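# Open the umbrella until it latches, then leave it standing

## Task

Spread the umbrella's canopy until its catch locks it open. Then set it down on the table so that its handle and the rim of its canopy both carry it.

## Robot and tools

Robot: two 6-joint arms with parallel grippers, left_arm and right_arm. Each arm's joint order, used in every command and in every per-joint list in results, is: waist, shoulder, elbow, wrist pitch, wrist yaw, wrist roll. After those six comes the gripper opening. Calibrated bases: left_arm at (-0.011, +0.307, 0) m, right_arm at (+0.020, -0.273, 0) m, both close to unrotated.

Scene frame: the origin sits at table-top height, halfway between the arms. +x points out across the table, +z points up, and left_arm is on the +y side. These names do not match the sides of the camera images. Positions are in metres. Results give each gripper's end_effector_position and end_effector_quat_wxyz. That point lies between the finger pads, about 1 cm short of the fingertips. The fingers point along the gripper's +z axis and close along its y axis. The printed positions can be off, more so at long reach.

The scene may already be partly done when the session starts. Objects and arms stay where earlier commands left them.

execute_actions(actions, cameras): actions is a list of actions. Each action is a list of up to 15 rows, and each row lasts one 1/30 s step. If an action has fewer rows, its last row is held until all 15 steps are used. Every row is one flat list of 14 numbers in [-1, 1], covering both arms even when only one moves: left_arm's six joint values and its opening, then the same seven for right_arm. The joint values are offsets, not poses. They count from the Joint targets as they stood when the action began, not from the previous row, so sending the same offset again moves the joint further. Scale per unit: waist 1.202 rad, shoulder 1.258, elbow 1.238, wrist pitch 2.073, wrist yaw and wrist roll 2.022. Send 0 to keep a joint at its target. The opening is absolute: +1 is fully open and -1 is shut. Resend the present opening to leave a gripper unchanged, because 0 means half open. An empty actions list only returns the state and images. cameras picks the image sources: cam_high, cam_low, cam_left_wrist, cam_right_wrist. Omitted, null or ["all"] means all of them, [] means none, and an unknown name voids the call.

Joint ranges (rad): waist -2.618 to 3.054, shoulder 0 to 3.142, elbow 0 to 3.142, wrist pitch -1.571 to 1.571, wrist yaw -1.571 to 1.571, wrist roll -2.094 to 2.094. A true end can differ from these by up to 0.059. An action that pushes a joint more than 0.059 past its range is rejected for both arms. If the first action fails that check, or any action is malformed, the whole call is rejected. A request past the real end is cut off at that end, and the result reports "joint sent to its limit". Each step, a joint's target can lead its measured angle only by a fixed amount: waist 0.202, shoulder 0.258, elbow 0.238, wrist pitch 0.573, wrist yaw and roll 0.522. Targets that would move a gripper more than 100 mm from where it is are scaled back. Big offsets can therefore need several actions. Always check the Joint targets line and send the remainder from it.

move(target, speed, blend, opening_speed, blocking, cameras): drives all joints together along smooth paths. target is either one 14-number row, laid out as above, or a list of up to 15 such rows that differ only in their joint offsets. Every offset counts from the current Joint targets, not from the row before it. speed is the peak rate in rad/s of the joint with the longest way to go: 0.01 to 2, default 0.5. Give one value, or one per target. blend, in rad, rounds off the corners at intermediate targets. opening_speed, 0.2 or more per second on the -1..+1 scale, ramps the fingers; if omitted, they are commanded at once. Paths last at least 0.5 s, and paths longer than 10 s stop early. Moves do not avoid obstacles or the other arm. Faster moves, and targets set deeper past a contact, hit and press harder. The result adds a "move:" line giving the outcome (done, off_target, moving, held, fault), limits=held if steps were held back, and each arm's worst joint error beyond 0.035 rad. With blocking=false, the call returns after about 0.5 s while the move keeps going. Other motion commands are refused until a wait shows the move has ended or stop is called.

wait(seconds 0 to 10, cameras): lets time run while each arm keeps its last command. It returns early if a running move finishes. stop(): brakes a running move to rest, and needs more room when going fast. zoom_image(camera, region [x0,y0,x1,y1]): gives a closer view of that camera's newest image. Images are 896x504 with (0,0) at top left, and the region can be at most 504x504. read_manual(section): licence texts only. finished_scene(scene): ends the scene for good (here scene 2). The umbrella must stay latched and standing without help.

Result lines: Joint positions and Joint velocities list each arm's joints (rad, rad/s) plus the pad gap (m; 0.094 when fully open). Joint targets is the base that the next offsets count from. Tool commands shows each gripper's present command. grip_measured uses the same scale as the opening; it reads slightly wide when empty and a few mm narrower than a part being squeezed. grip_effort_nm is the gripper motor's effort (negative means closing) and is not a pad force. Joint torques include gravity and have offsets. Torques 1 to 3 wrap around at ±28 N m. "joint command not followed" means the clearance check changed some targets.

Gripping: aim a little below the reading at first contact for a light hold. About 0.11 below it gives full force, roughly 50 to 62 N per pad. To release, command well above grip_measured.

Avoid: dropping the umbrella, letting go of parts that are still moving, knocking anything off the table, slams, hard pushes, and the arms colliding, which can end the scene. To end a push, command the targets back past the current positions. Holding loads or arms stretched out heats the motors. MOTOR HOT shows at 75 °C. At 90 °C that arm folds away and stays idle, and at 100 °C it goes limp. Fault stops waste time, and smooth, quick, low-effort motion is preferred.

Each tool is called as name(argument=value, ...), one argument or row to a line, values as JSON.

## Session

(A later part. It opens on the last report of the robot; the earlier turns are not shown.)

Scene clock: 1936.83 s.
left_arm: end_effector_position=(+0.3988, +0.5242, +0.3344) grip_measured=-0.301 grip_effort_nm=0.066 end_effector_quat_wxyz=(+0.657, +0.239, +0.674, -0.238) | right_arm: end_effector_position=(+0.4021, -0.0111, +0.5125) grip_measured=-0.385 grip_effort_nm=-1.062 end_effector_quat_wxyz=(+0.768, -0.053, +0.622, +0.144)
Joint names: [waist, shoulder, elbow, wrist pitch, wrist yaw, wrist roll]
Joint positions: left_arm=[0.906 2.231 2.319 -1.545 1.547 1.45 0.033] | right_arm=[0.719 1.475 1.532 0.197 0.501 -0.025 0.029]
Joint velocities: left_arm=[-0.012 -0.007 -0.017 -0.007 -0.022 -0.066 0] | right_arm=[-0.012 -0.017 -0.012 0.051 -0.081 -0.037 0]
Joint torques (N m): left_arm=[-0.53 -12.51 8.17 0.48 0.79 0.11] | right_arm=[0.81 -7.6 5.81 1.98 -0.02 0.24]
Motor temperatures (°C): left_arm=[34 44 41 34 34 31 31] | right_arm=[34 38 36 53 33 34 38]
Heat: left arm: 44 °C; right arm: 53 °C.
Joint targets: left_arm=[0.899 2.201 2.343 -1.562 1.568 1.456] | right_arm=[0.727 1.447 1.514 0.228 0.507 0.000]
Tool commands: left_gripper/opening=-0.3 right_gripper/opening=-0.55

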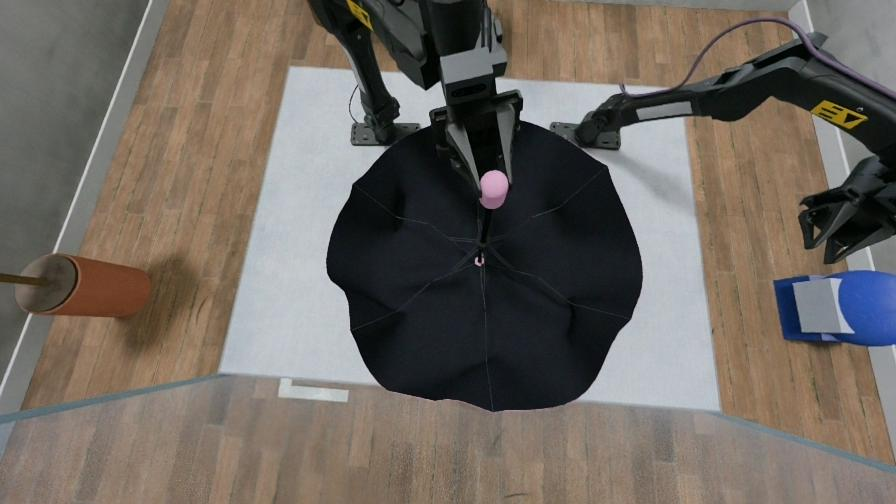

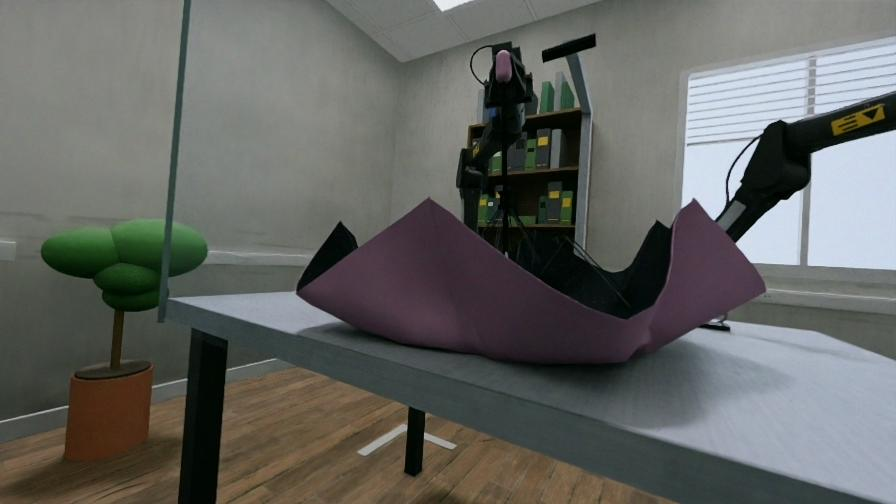

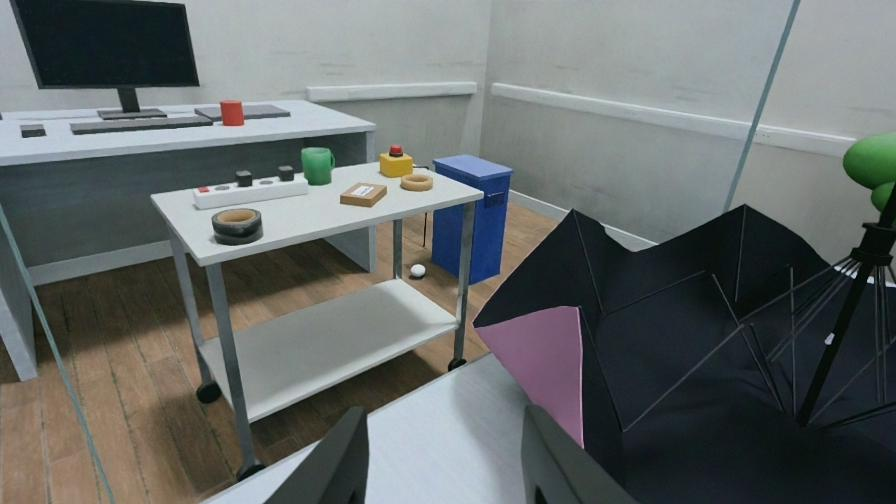

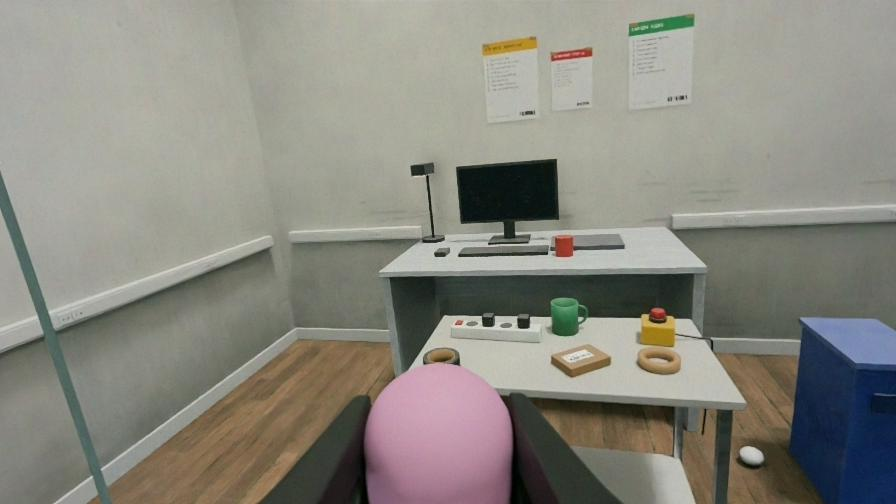

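move(
  target=[-0.7895, 0, 0, 0, 0, 0, -0.62, 0, 0, 0, 0, 0, 0, -0.55],
  speed=0.6,
  cameras=["cam_high", "cam_left_wrist"],
)

Scene clock: 2005.50 s.
left_arm: end_effector_position=(+0.4020, +0.0951, +0.3345) grip_measured=-0.619 grip_effort_nm=-0.085 end_effector_quat_wxyz=(+0.472, +0.524, +0.488, -0.515) | right_arm: end_effector_position=(+0.4021, -0.0111, +0.5125) grip_measured=-0.385 grip_effort_nm=-1.067 end_effector_quat_wxyz=(+0.768, -0.053, +0.622, +0.144)
Joint names: [waist, shoulder, elbow, wrist pitch, wrist yaw, wrist roll]
Joint positions: left_arm=[-0.056 2.231 2.319 -1.546 1.547 1.45 0.018] | right_arm=[0.719 1.475 1.532 0.197 0.501 -0.025 0.029]
Joint velocities: left_arm=[0.002 -0.012 -0.002 -0.037 -0.007 0.007 0.001] | right_arm=[0.007 0.002 -0.002 0.007 -0.037 -0.022 0.001]
Joint torques (N m): left_arm=[0.54 -12.51 8.17 0.48 0.78 0.11] | right_arm=[0.88 -7.64 5.76 1.98 -0.02 0.26]
Motor temperatures (°C): left_arm=[34 45 42 34 34 31 31] | right_arm=[34 37 36 51 33 34 38]
Heat: left arm: 45 °C; right arm: 51 °C.
Joint targets: left_arm=[-0.050 2.201 2.343 -1.562 1.568 1.456] | right_arm=[0.727 1.447 1.514 0.228 0.506 0.000]
move: done
Images, in order (width x height): cam_high 896x504, cam_left_wrist 896x504.

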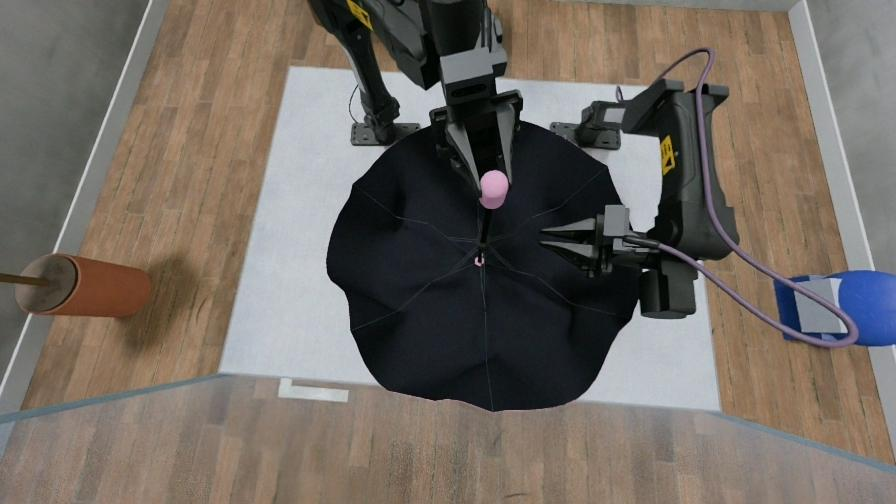

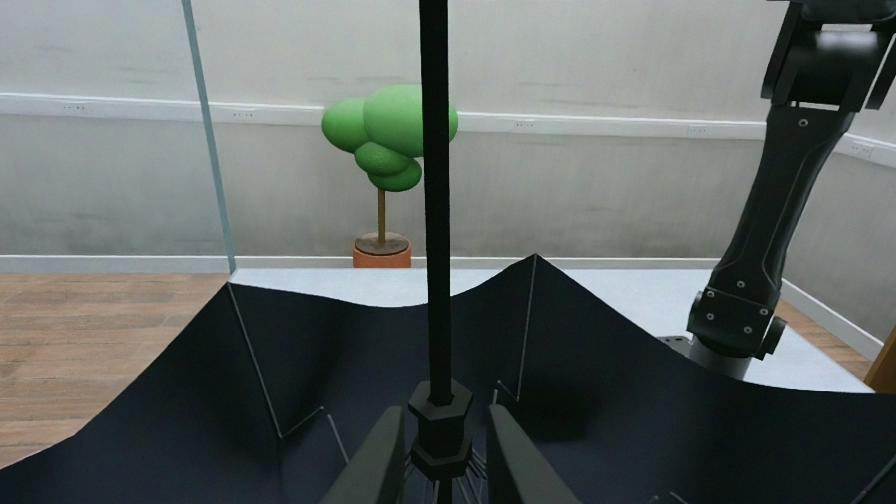

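move(
  target=[-0.2225, 0.1141, 0.1386, 0.2557, 0, -0.272, -0.45, 0, 0, 0, 0, 0, 0, -0.55],
  speed=0.4,
  cameras=["cam_high", "cam_left_wrist"],
)

Scene clock: 2022.67 s.
left_arm: end_effector_position=(+0.3836, -0.0196, +0.3541) grip_measured=-0.451 grip_effort_nm=0.056 end_effector_quat_wxyz=(+0.423, +0.589, +0.404, -0.558) | right_arm: end_effector_position=(+0.4017, -0.0143, +0.5126) grip_measured=-0.385 grip_effort_nm=-1.077 end_effector_quat_wxyz=(+0.768, -0.047, +0.623, +0.137)
Joint names: [waist, shoulder, elbow, wrist pitch, wrist yaw, wrist roll]
Joint positions: left_arm=[-0.312 2.321 2.485 -1.03 1.545 0.913 0.026] | right_arm=[0.722 1.472 1.532 0.194 0.523 -0.028 0.029]
Joint velocities: left_arm=[-0.002 -0.002 -0.007 0.022 0.022 -0.037 -0.001] | right_arm=[-0.007 -0.012 -0.017 -0.007 0.037 -0.022 -0.001]
Joint torques (N m): left_arm=[-0.44 -9.42 8.98 1.32 0.67 -0.01] | right_arm=[0.53 -7.31 5.76 1.99 -0.26 0.3]
Motor temperatures (°C): left_arm=[34 44 42 34 34 31 31] | right_arm=[34 38 36 51 33 34 38]
Heat: left arm: 44 °C; right arm: 51 °C.
Joint targets: left_arm=[-0.317 2.345 2.515 -1.032 1.569 0.906] | right_arm=[0.727 1.447 1.514 0.228 0.506 0.000]
move: done
Images, in order (width x height): cam_high 896x504, cam_left_wrist 896x504.

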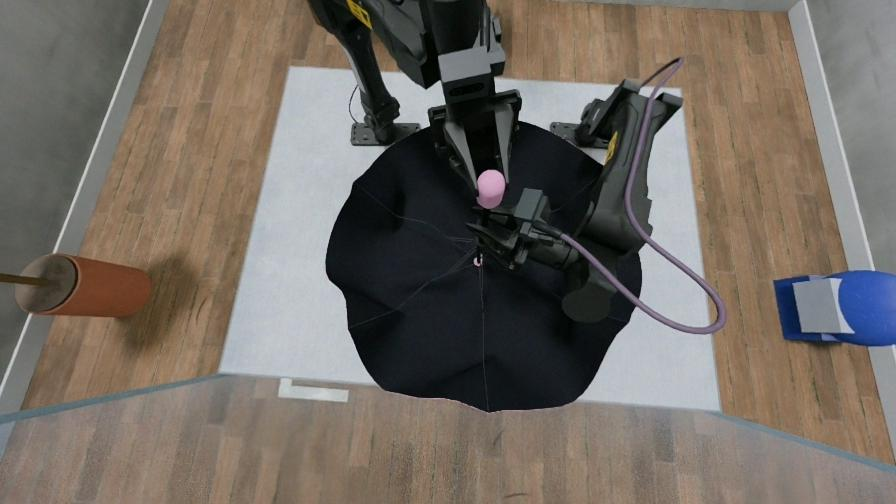

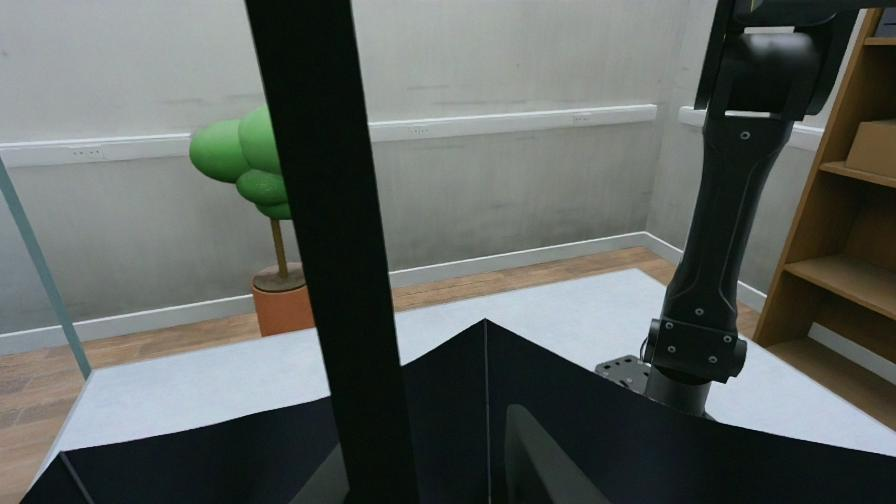

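move(
  target=[-0.0166, 0.045, 0, 0.0, 0, 0.005, -0.5, 0, 0, 0, 0, 0, 0, -0.55],
  speed=0.2,
  cameras=["cam_high", "cam_left_wrist"],
)

Scene clock: 2030.03 s.
left_arm: end_effector_position=(+0.3885, -0.0316, +0.3301) grip_measured=-0.499 grip_effort_nm=-0.085 end_effector_quat_wxyz=(+0.403, +0.583, +0.410, -0.574) | right_arm: end_effector_position=(+0.4017, -0.0142, +0.5127) grip_measured=-0.385 grip_effort_nm=-1.062 end_effector_quat_wxyz=(+0.768, -0.047, +0.623, +0.137)
Joint names: [waist, shoulder, elbow, wrist pitch, wrist yaw, wrist roll]
Joint positions: left_arm=[-0.331 2.378 2.492 -1.026 1.55 0.911 0.024] | right_arm=[0.722 1.472 1.532 0.194 0.523 -0.029 0.029]
Joint velocities: left_arm=[-0.007 -0.017 0.012 0.007 -0.007 -0.007 0] | right_arm=[0.007 -0.002 -0.012 -0.051 -0.066 -0.051 0]
Joint torques (N m): left_arm=[-0.46 -9.78 8.54 1.22 0.63 0.1] | right_arm=[0.55 -7.35 5.78 2 -0.26 0.28]
Motor temperatures (°C): left_arm=[34 44 42 34 34 31 31] | right_arm=[34 38 36 51 33 34 38]
Heat: left arm: 44 °C; right arm: 51 °C.
Joint targets: left_arm=[-0.337 2.401 2.515 -1.032 1.568 0.916] | right_arm=[0.727 1.447 1.514 0.228 0.507 0.000]
move: done
Images, in order (width x height): cam_high 896x504, cam_left_wrist 896x504.

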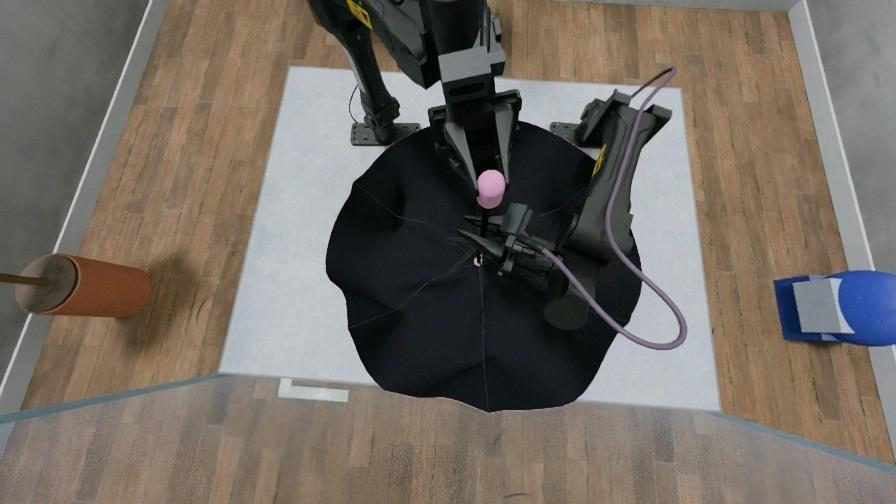

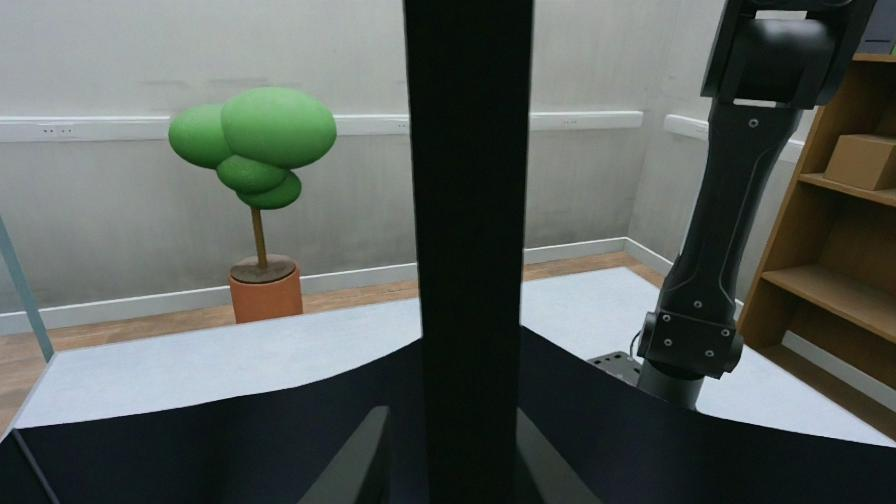

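move(
  target=[0, 0.0111, -0.0929, -0.0362, 0, 0.091, -0.72, 0, 0, 0, 0, 0, 0, -0.55],
  speed=0.15,
  cameras=["cam_low", "cam_left_wrist"],
)

Scene clock: 2040.93 s.
left_arm: end_effector_position=(+0.3865, -0.0309, +0.3051) grip_measured=-0.719 grip_effort_nm=-0.090 end_effector_quat_wxyz=(+0.414, +0.590, +0.397, -0.568) | right_arm: end_effector_position=(+0.4017, -0.0142, +0.5127) grip_measured=-0.385 grip_effort_nm=-1.077 end_effector_quat_wxyz=(+0.768, -0.047, +0.623, +0.137)
Joint names: [waist, shoulder, elbow, wrist pitch, wrist yaw, wrist roll]
Joint positions: left_arm=[-0.331 2.385 2.419 -1.089 1.557 1.092 0.013] | right_arm=[0.722 1.472 1.532 0.194 0.523 -0.029 0.029]
Joint velocities: left_arm=[-0.002 -0.002 0.022 -0.081 0.007 -0.037 0] | right_arm=[-0.007 -0.007 -0.017 -0.081 0.022 -0.022 0]
Joint torques (N m): left_arm=[-0.49 -9.39 5.19 0.96 0.61 0.12] | right_arm=[0.55 -7.31 5.78 2.01 -0.26 0.29]
Motor temperatures (°C): left_arm=[34 45 42 34 34 31 30] | right_arm=[34 39 36 50 33 34 38]
Heat: left arm: 45 °C; right arm: 50 °C.
Joint targets: left_arm=[-0.337 2.415 2.400 -1.107 1.568 1.100] | right_arm=[0.727 1.447 1.514 0.228 0.507 0.000]
move: done
Images, in order (width x height): cam_low 896x504, cam_left_wrist 896x504.

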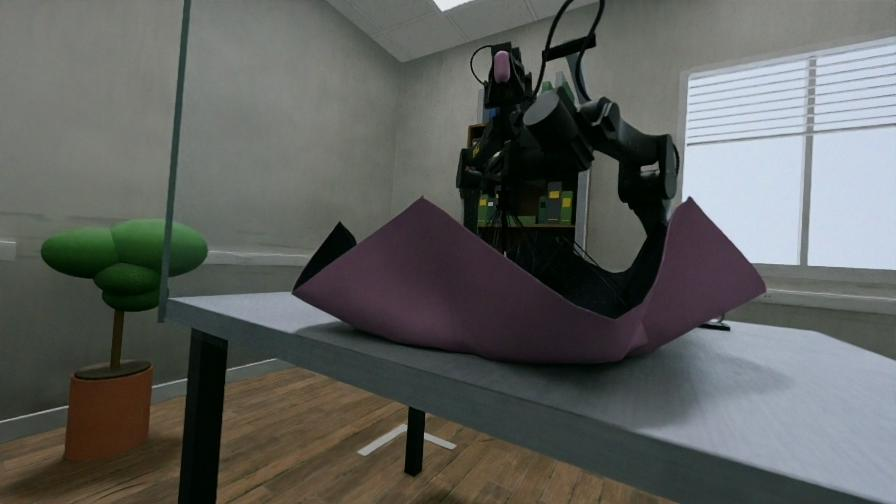

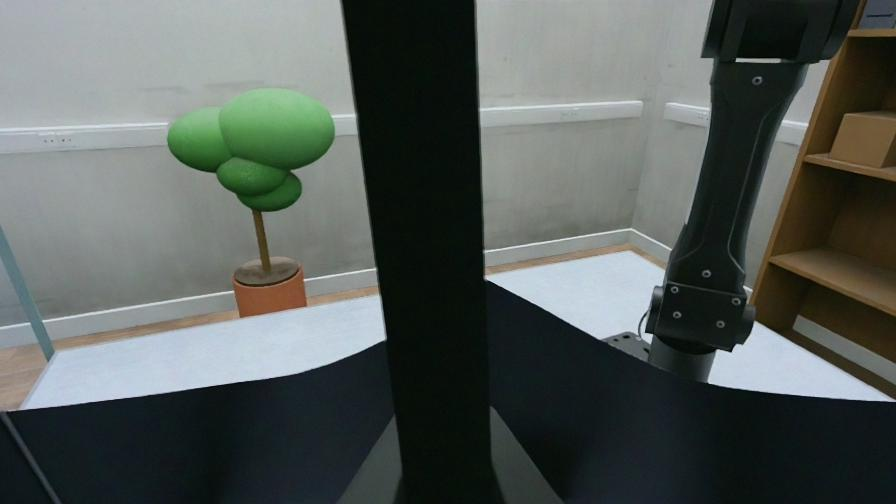

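move(
  target=[-0.008, 0.039, -0.0477, -0.0531, 0, 0.0989, -0.72, 0, 0, 0, 0, 0, 0, -0.55],
  speed=0.15,
  cameras=["cam_low", "cam_left_wrist"],
)

Scene clock: 2044.07 s.
left_arm: end_effector_position=(+0.3822, -0.0311, +0.2896) grip_measured=-0.719 grip_effort_nm=-0.071 end_effector_quat_wxyz=(+0.432, +0.602, +0.371, -0.559) | right_arm: end_effector_position=(+0.4017, -0.0142, +0.5127) grip_measured=-0.385 grip_effort_nm=-1.062 end_effector_quat_wxyz=(+0.768, -0.047, +0.623, +0.137)
Joint names: [waist, shoulder, elbow, wrist pitch, wrist yaw, wrist roll]
Joint positions: left_arm=[-0.335 2.399 2.388 -1.164 1.571 1.28 0.013] | right_arm=[0.722 1.472 1.532 0.194 0.523 -0.029 0.029]
Joint velocities: left_arm=[0.007 0.012 0.012 -0.051 -0.007 0.022 0.001] | right_arm=[0.007 -0.012 -0.002 0.037 0.051 0.066 0]
Joint torques (N m): left_arm=[-0.99 -6.95 3 0.48 0.53 0.25] | right_arm=[0.51 -7.36 5.78 2 -0.25 0.28]
Motor temperatures (°C): left_arm=[34 44 41 34 34 31 30] | right_arm=[34 39 36 50 33 34 38]
Heat: left arm: 44 °C; right arm: 50 °C.
Joint targets: left_arm=[-0.347 2.465 2.341 -1.217 1.568 1.300] | right_arm=[0.727 1.447 1.514 0.228 0.507 0.000]
move: off_target (left_arm); left_arm: the shoulder is farthest, 0.065 rad from its target
Images, in order (width x height): cam_low 896x504, cam_left_wrist 896x504.

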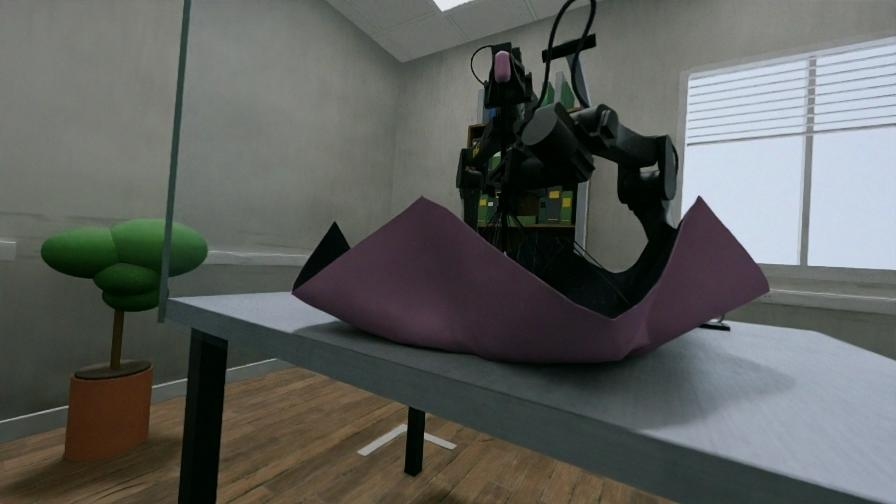

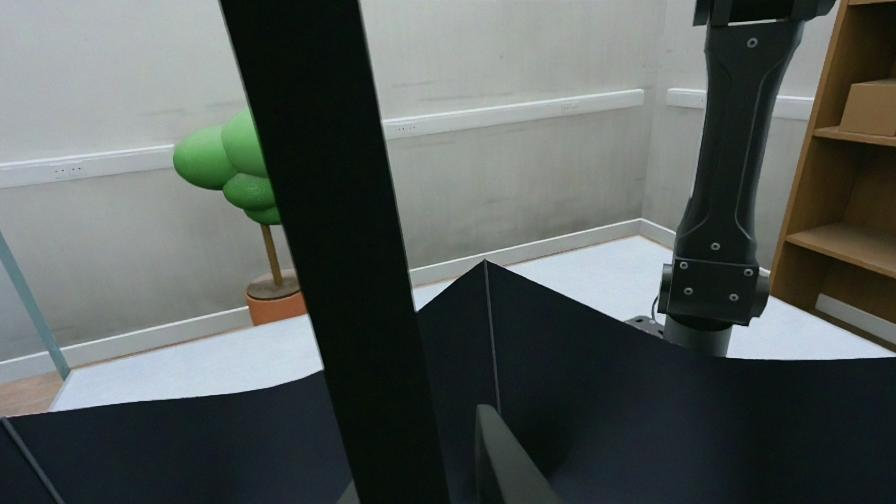

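move(
  target=[-0.008, 0.066, -0.032, -0.01, 0, -0.03, -0.72, 0, 0, 0, 0, 0, 0, -0.55],
  speed=0.15,
  cameras=["cam_low", "cam_high", "cam_left_wrist"],
)

Scene clock: 2047.93 s.
left_arm: end_effector_position=(+0.3841, -0.0319, +0.2803) grip_measured=-0.719 grip_effort_nm=-0.061 end_effector_quat_wxyz=(+0.408, +0.585, +0.397, -0.577) | right_arm: end_effector_position=(+0.4014, -0.0145, +0.5128) grip_measured=-0.385 grip_effort_nm=-1.057 end_effector_quat_wxyz=(+0.768, -0.047, +0.624, +0.136)
Joint names: [waist, shoulder, elbow, wrist pitch, wrist yaw, wrist roll]
Joint positions: left_arm=[-0.335 2.417 2.386 -1.177 1.571 1.228 0.013] | right_arm=[0.722 1.471 1.532 0.192 0.523 -0.029 0.029]
Joint velocities: left_arm=[-0.002 -0.002 -0.002 -0.007 0.022 -0.007 -0.001] | right_arm=[0.007 -0.012 -0.002 0.007 0.037 -0.007 0]
Joint torques (N m): left_arm=[-1.84 -2.39 0.17 0.35 0.53 0.17] | right_arm=[0.57 -7.2 5.75 2.01 -0.26 0.3]
Motor temperatures (°C): left_arm=[34 44 41 34 34 31 30] | right_arm=[34 39 36 50 33 34 38]
Heat: left arm: 44 °C; right arm: 50 °C.
Joint targets: left_arm=[-0.356 2.548 2.301 -1.238 1.568 1.240] | right_arm=[0.727 1.447 1.514 0.228 0.507 0.000]
move: off_target (left_arm, right_arm); left_arm: the shoulder is farthest, 0.131 rad from its target; right_arm: the wrist pitch is farthest, 0.036 rad from its target
Images, in order (width x height): cam_high 896x504, cam_low 896x504, cam_left_wrist 896x504.

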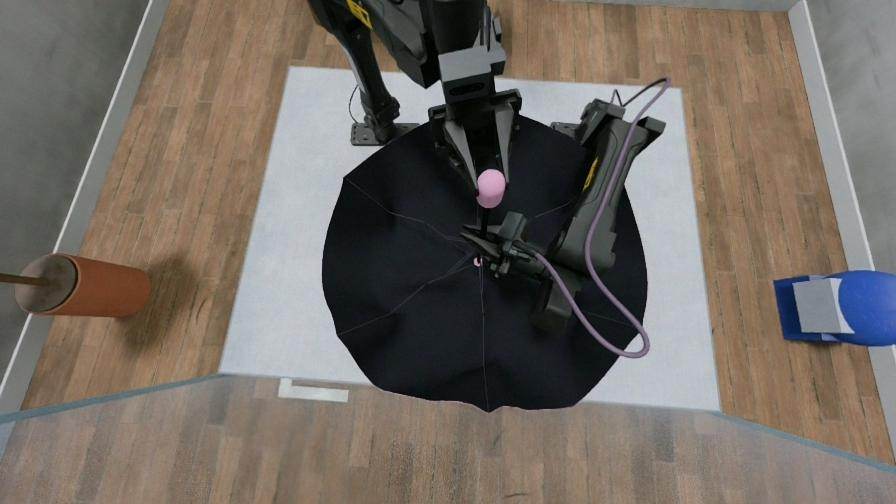

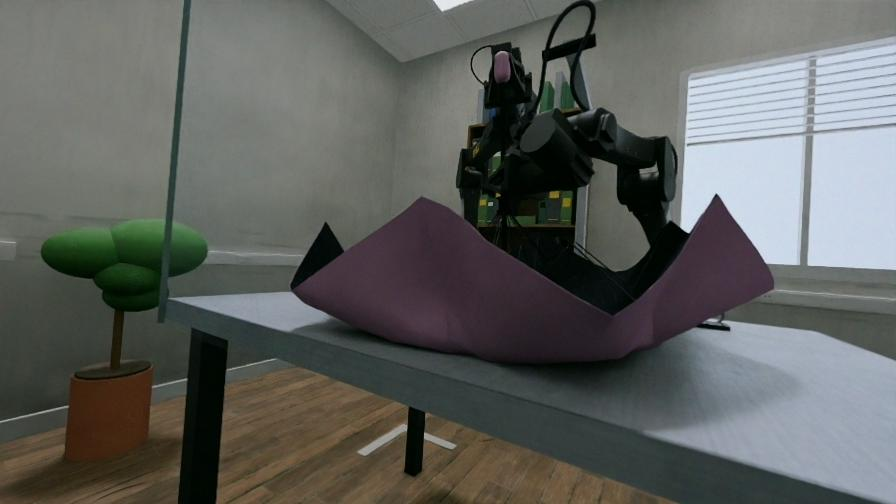

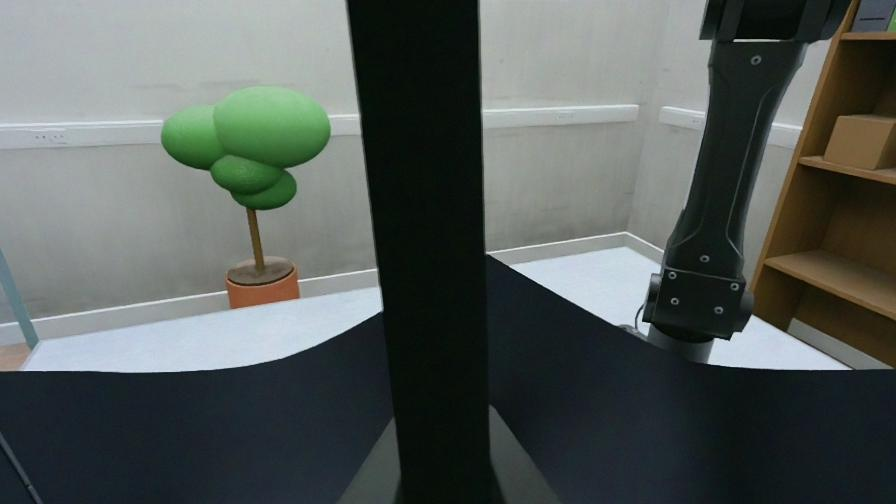

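move(
  target=[0, 0.05, -0.025, -0.01, 0, -0.01, -0.72, 0, 0, 0, 0, 0, 0, -0.55],
  speed=0.15,
  cameras=["cam_high"],
)

wait(
  seconds=2,
  cameras=["cam_low", "cam_left_wrist"],
)

Scene clock: 2053.10 s.
left_arm: end_effector_position=(+0.3851, -0.0322, +0.2755) grip_measured=-0.719 grip_effort_nm=-0.076 end_effector_quat_wxyz=(+0.393, +0.575, +0.411, -0.588) | right_arm: end_effector_position=(+0.4014, -0.0145, +0.5126) grip_measured=-0.385 grip_effort_nm=-1.057 end_effector_quat_wxyz=(+0.768, -0.047, +0.624, +0.136)
Joint names: [waist, shoulder, elbow, wrist pitch, wrist yaw, wrist roll]
Joint positions: left_arm=[-0.335 2.427 2.386 -1.186 1.571 1.196 0.013] | right_arm=[0.722 1.471 1.532 0.191 0.523 -0.029 0.029]
Joint velocities: left_arm=[0.002 0.002 -0.002 -0.081 -0.066 -0.007 0] | right_arm=[-0.022 -0.002 -0.002 -0.037 0.125 -0.081 0.001]
Joint torques (N m): left_arm=[-1.51 -0.84 -0.81 0.34 0.53 0.27] | right_arm=[0.59 -7.23 5.81 2.03 -0.26 0.3]
Motor temperatures (°C): left_arm=[34 43 40 34 34 31 30] | right_arm=[34 39 36 50 33 34 38]
Heat: left arm: 43 °C; right arm: 50 °C.
Joint targets: left_arm=[-0.353 2.580 2.289 -1.246 1.569 1.216] | right_arm=[0.727 1.447 1.514 0.228 0.507 0.000]
move: off_target (left_arm, right_arm); left_arm: the shoulder is farthest, 0.184 rad from its target; right_arm: the wrist pitch is farthest, 0.037 rad from its target
Images, in order (width x height): cam_high 896x504.

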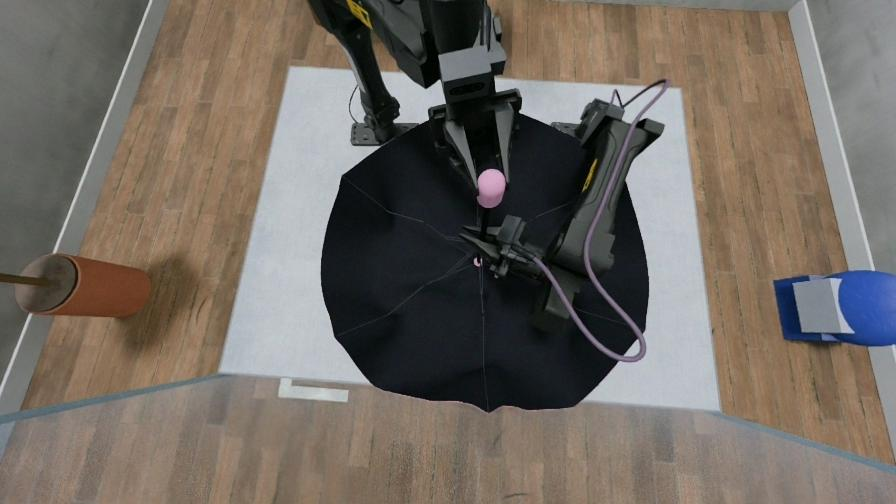

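Scene clock: 2055.10 s.
left_arm: end_effector_position=(+0.3851, -0.0322, +0.2755) grip_measured=-0.719 grip_effort_nm=-0.071 end_effector_quat_wxyz=(+0.393, +0.575, +0.411, -0.588) | right_arm: end_effector_position=(+0.4014, -0.0145, +0.5126) grip_measured=-0.385 grip_effort_nm=-1.067 end_effector_quat_wxyz=(+0.768, -0.047, +0.624, +0.136)
Joint names: [waist, shoulder, elbow, wrist pitch, wrist yaw, wrist roll]
Joint positions: left_arm=[-0.335 2.427 2.386 -1.186 1.571 1.195 0.013] | right_arm=[0.722 1.471 1.532 0.191 0.523 -0.029 0.029]
Joint velocities: left_arm=[0.002 -0.012 -0.012 -0.037 -0.037 -0.037 0] | right_arm=[-0.012 -0.007 0.002 -0.022 0.022 -0.007 0]
Joint torques (N m): left_arm=[-1.52 -0.85 -0.81 0.34 0.53 0.27] | right_arm=[0.54 -7.23 5.74 2.02 -0.27 0.29]
Motor temperatures (°C): left_arm=[34 42 40 34 34 31 30] | right_arm=[34 39 36 50 33 34 38]
Heat: left arm: 42 °C; right arm: 50 °C.
Joint targets: left_arm=[-0.353 2.580 2.289 -1.246 1.569 1.216] | right_arm=[0.727 1.447 1.514 0.228 0.507 0.000]
Tool commands: left_gripper/opening=-0.72 right_gripper/opening=-0.55
wait: 2.00 s; at rest by 0.17 s
Images, in order (width x height): cam_low 896x504, cam_left_wrist 896x504.

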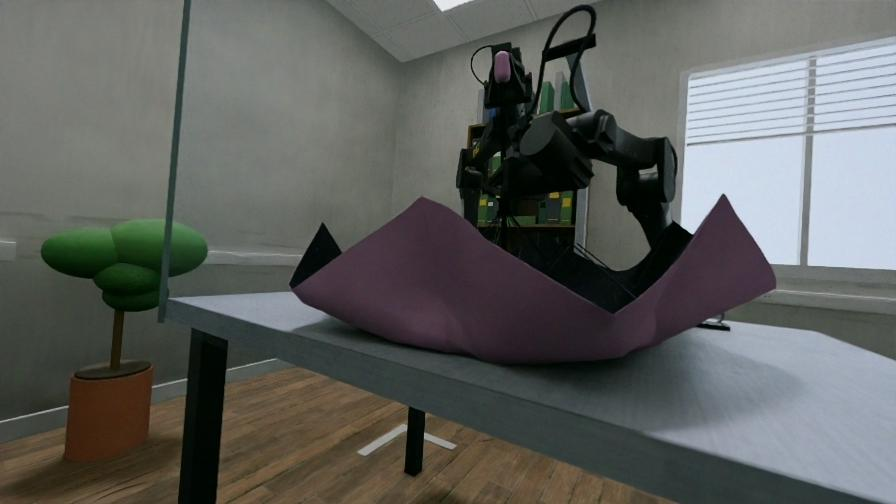

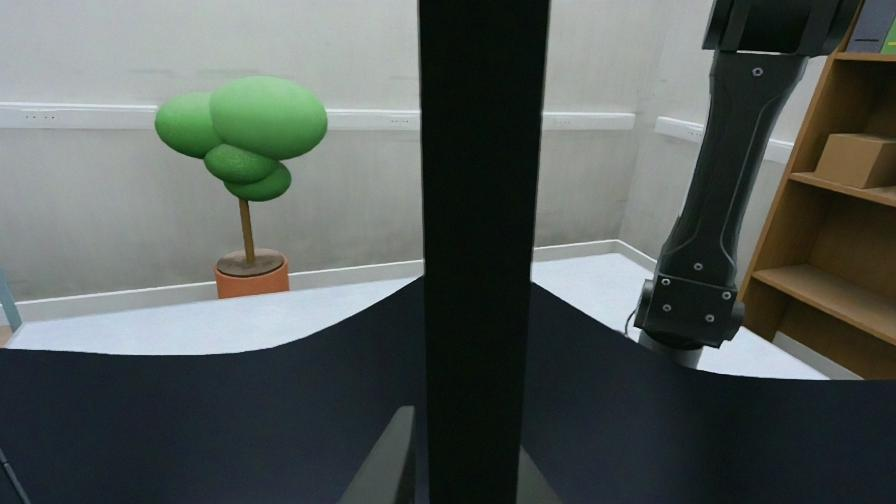

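zoom_image(
  camera="cam_low",
  region=[420, 60, 720, 330],
)

Scaled by 1.680 from the camera's 896x504 image, which has a finer 1280x720 frame.

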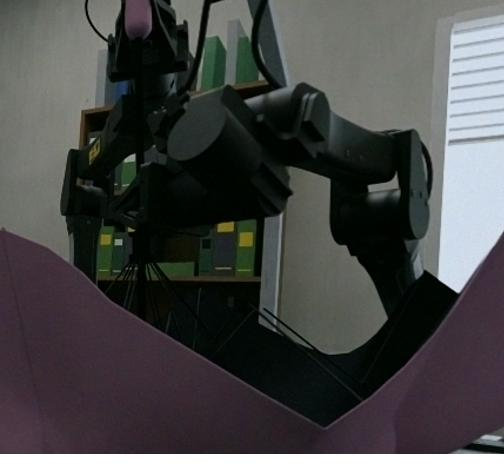

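zoom_image(
  camera="cam_low",
  region=[280, 180, 784, 400],
)

wait(
  seconds=0,
  cameras=["cam_high"],
)

zoom_image(
  camera="cam_high",
  region=[300, 90, 680, 430],
)

Scaled by 1.000.

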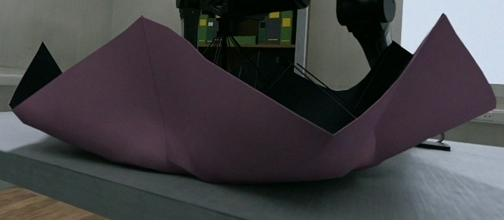

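Scene clock: 2177.57 s.
left_arm: end_effector_position=(+0.3851, -0.0322, +0.2755) grip_measured=-0.719 grip_effort_nm=-0.071 end_effector_quat_wxyz=(+0.393, +0.575, +0.411, -0.588) | right_arm: end_effector_position=(+0.4014, -0.0145, +0.5126) grip_measured=-0.385 grip_effort_nm=-1.062 end_effector_quat_wxyz=(+0.768, -0.047, +0.624, +0.136)
Joint names: [waist, shoulder, elbow, wrist pitch, wrist yaw, wrist roll]
Joint positions: left_arm=[-0.335 2.427 2.386 -1.186 1.571 1.195 0.013] | right_arm=[0.722 1.471 1.532 0.191 0.523 -0.029 0.029]
Joint velocities: left_arm=[0.007 -0.007 -0.017 0.022 -0.037 -0.037 -0.001] | right_arm=[0.002 0.007 0.012 -0.037 -0.051 -0.037 0]
Joint torques (N m): left_arm=[-1.52 -0.84 -0.81 0.34 0.53 0.28] | right_arm=[0.57 -7.17 5.79 2.02 -0.26 0.29]
Motor temperatures (°C): left_arm=[34 39 38 33 33 31 30] | right_arm=[34 38 35 50 33 34 38]
Heat: left arm: 39 °C; right arm: 50 °C.
Joint targets: left_arm=[-0.353 2.580 2.289 -1.246 1.569 1.216] | right_arm=[0.727 1.447 1.514 0.228 0.507 0.000]
Tool commands: left_gripper/opening=-0.72 right_gripper/opening=-0.55
Images, in order (width x height): cam_high 896x504.

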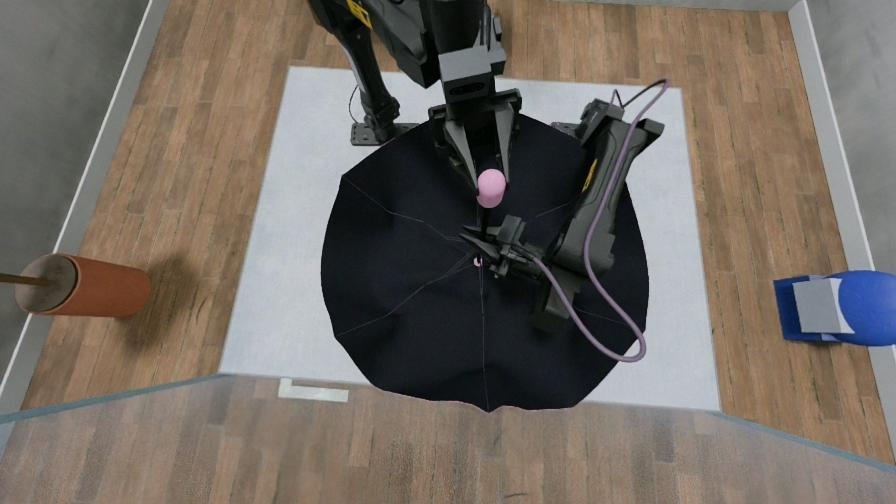

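Scaled by 1.326 from the camera's 896x504 image, which has a finer 1280x720 frame.

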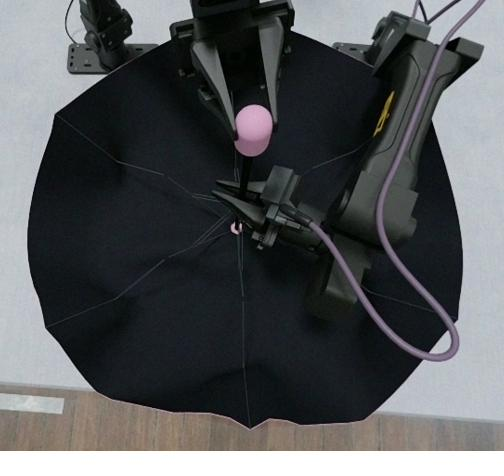

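move(
  target=[0, -0.08, 0.04, 0.0, 0, 0.0, -0.72, 0, 0, 0, 0, 0, 0, -0.55],
  speed=0.15,
  cameras=[],
)

move(
  target=[0, -0.035, 0.01, 0.0, 0, 0.0, -0.72, 0, 0, 0, 0, 0, 0, -0.55],
  speed=0.15,
  cameras=["cam_low", "cam_left_wrist"],
)

Scene clock: 2189.43 s.
left_arm: end_effector_position=(+0.3832, -0.0313, +0.2820) grip_measured=-0.719 grip_effort_nm=-0.056 end_effector_quat_wxyz=(+0.398, +0.578, +0.407, -0.585) | right_arm: end_effector_position=(+0.4005, -0.0148, +0.5128) grip_measured=-0.385 grip_effort_nm=-1.072 end_effector_quat_wxyz=(+0.768, -0.048, +0.624, +0.136)
Joint names: [waist, shoulder, elbow, wrist pitch, wrist yaw, wrist roll]
Joint positions: left_arm=[-0.334 2.413 2.386 -1.184 1.571 1.196 0.013] | right_arm=[0.723 1.468 1.532 0.187 0.524 -0.029 0.029]
Joint velocities: left_arm=[-0.002 -0.007 -0.007 -0.022 -0.081 0.007 -0.001] | right_arm=[0.012 -0.012 -0.012 -0.081 -0.007 0.051 0.001]
Joint torques (N m): left_arm=[-1.54 -6.93 3.04 0.34 0.53 0.25] | right_arm=[0.4 -6.97 5.79 2.06 -0.27 0.29]
Motor temperatures (°C): left_arm=[34 38 38 33 33 31 30] | right_arm=[34 38 35 50 33 34 38]
Heat: left arm: 38 °C; right arm: 50 °C.
Joint targets: left_arm=[-0.353 2.480 2.339 -1.247 1.569 1.215] | right_arm=[0.727 1.447 1.514 0.228 0.506 0.000]
move: off_target (left_arm, right_arm); left_arm: the shoulder is farthest, 0.067 rad from its target; right_arm: the wrist pitch is farthest, 0.041 rad from its target
No camera images: "cameras" was empty.

Scene clock: 2190.20 s.
left_arm: end_effector_position=(+0.3816, -0.0307, +0.2852) grip_measured=-0.719 grip_effort_nm=-0.056 end_effector_quat_wxyz=(+0.400, +0.580, +0.405, -0.583) | right_arm: end_effector_position=(+0.4005, -0.0148, +0.5128) grip_measured=-0.385 grip_effort_nm=-1.062 end_effector_quat_wxyz=(+0.768, -0.048, +0.624, +0.136)
Joint names: [waist, shoulder, elbow, wrist pitch, wrist yaw, wrist roll]
Joint positions: left_arm=[-0.334 2.406 2.386 -1.192 1.571 1.202 0.013] | right_arm=[0.723 1.468 1.532 0.187 0.524 -0.029 0.029]
Joint velocities: left_arm=[-0.002 -0.002 0.007 0.007 0.007 0.022 0] | right_arm=[-0.042 0.002 0.007 -0.007 0.051 -0.022 -0.001]
Joint torques (N m): left_arm=[-1.58 -9.47 3.96 0.41 0.54 0.2] | right_arm=[0.39 -6.97 5.72 2.06 -0.28 0.3]
Motor temperatures (°C): left_arm=[34 39 38 33 33 31 30] | right_arm=[34 38 35 50 33 34 38]
Heat: left arm: 39 °C; right arm: 50 °C.
Joint targets: left_arm=[-0.353 2.436 2.351 -1.247 1.569 1.216] | right_arm=[0.727 1.447 1.514 0.228 0.506 0.000]
move: off_target (left_arm, right_arm); left_arm: the wrist pitch is farthest, 0.055 rad from its target; right_arm: the wrist pitch is farthest, 0.041 rad from its target
Images, in order (width x height): cam_low 896x504, cam_left_wrist 896x504.

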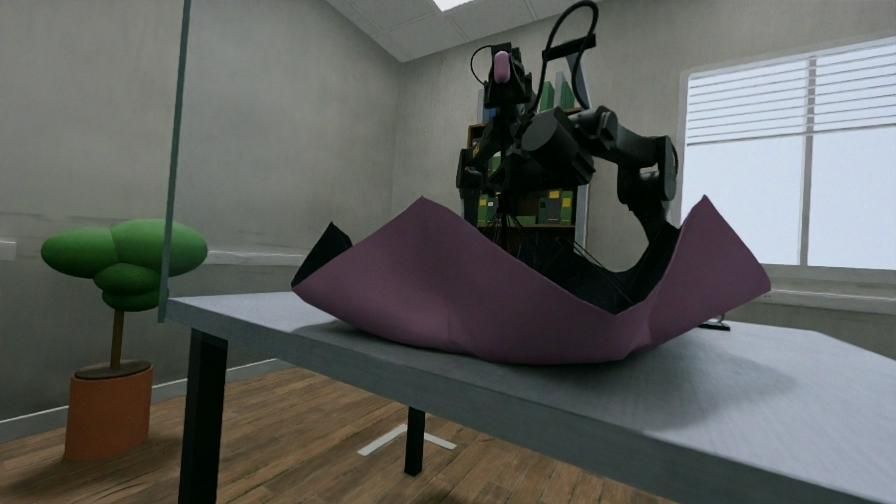

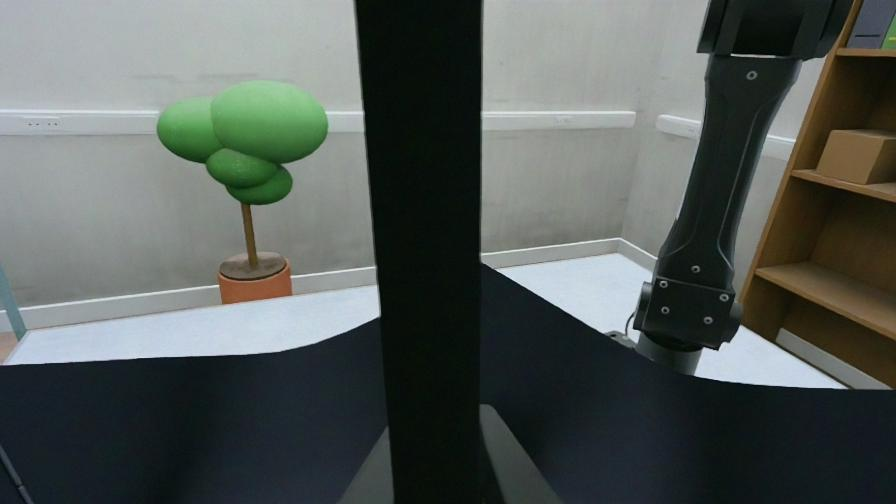

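move(
  target=[0.0133, -0.07, 0.0477, 0.1384, 0, -0.1563, -0.62, 0, 0, 0, 0, 0, 0, -0.55],
  speed=0.3,
  cameras=["cam_left_wrist", "cam_low"],
)

Scene clock: 2224.73 s.
left_arm: end_effector_position=(+0.3919, -0.0342, +0.3032) grip_measured=-0.621 grip_effort_nm=0.037 end_effector_quat_wxyz=(+0.388, +0.572, +0.420, -0.588) | right_arm: end_effector_position=(+0.4012, -0.0159, +0.5129) grip_measured=-0.385 grip_effort_nm=-1.062 end_effector_quat_wxyz=(+0.768, -0.047, +0.624, +0.135)
Joint names: [waist, shoulder, elbow, wrist pitch, wrist yaw, wrist roll]
Joint positions: left_arm=[-0.334 2.38 2.386 -0.963 1.562 0.908 0.018] | right_arm=[0.721 1.468 1.532 0.188 0.524 -0.029 0.029]
Joint velocities: left_arm=[-0.017 0.007 -0.002 0.022 0.007 -0.007 0] | right_arm=[0.022 0.002 0.002 0.051 -0.066 -0.066 0]
Joint torques (N m): left_arm=[-0.21 -14.19 8.83 1.28 0.55 -0.06] | right_arm=[0.59 -6.99 5.74 2.05 -0.28 0.29]
Motor temperatures (°C): left_arm=[34 40 39 33 33 31 30] | right_arm=[34 38 35 52 33 34 38]
Heat: left arm: 40 °C; right arm: 52 °C.
Joint targets: left_arm=[-0.337 2.347 2.410 -0.960 1.569 0.900] | right_arm=[0.727 1.447 1.514 0.228 0.506 0.000]
move: off_target (right_arm); right_arm: the wrist pitch is farthest, 0.040 rad from its target
Images, in order (width x height): cam_low 896x504, cam_left_wrist 896x504.

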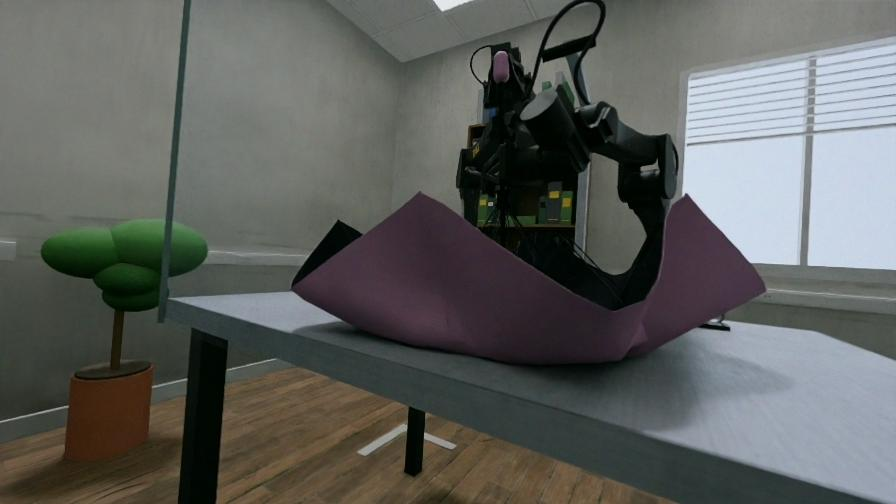

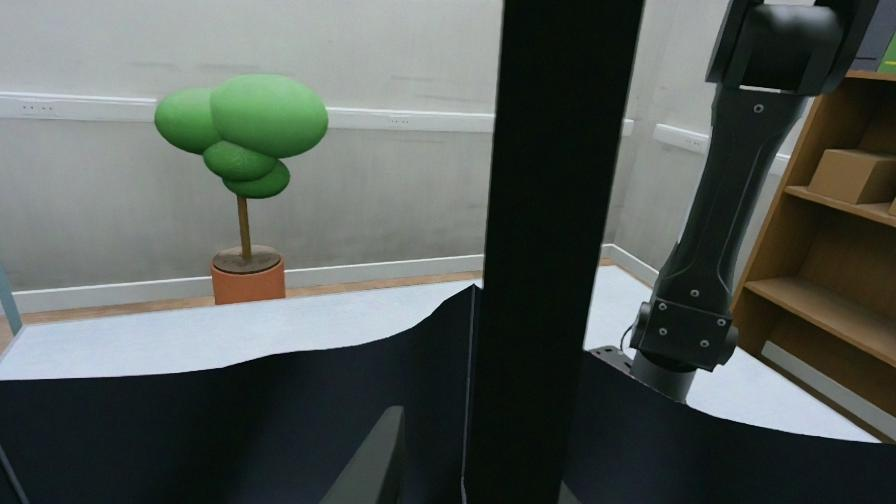

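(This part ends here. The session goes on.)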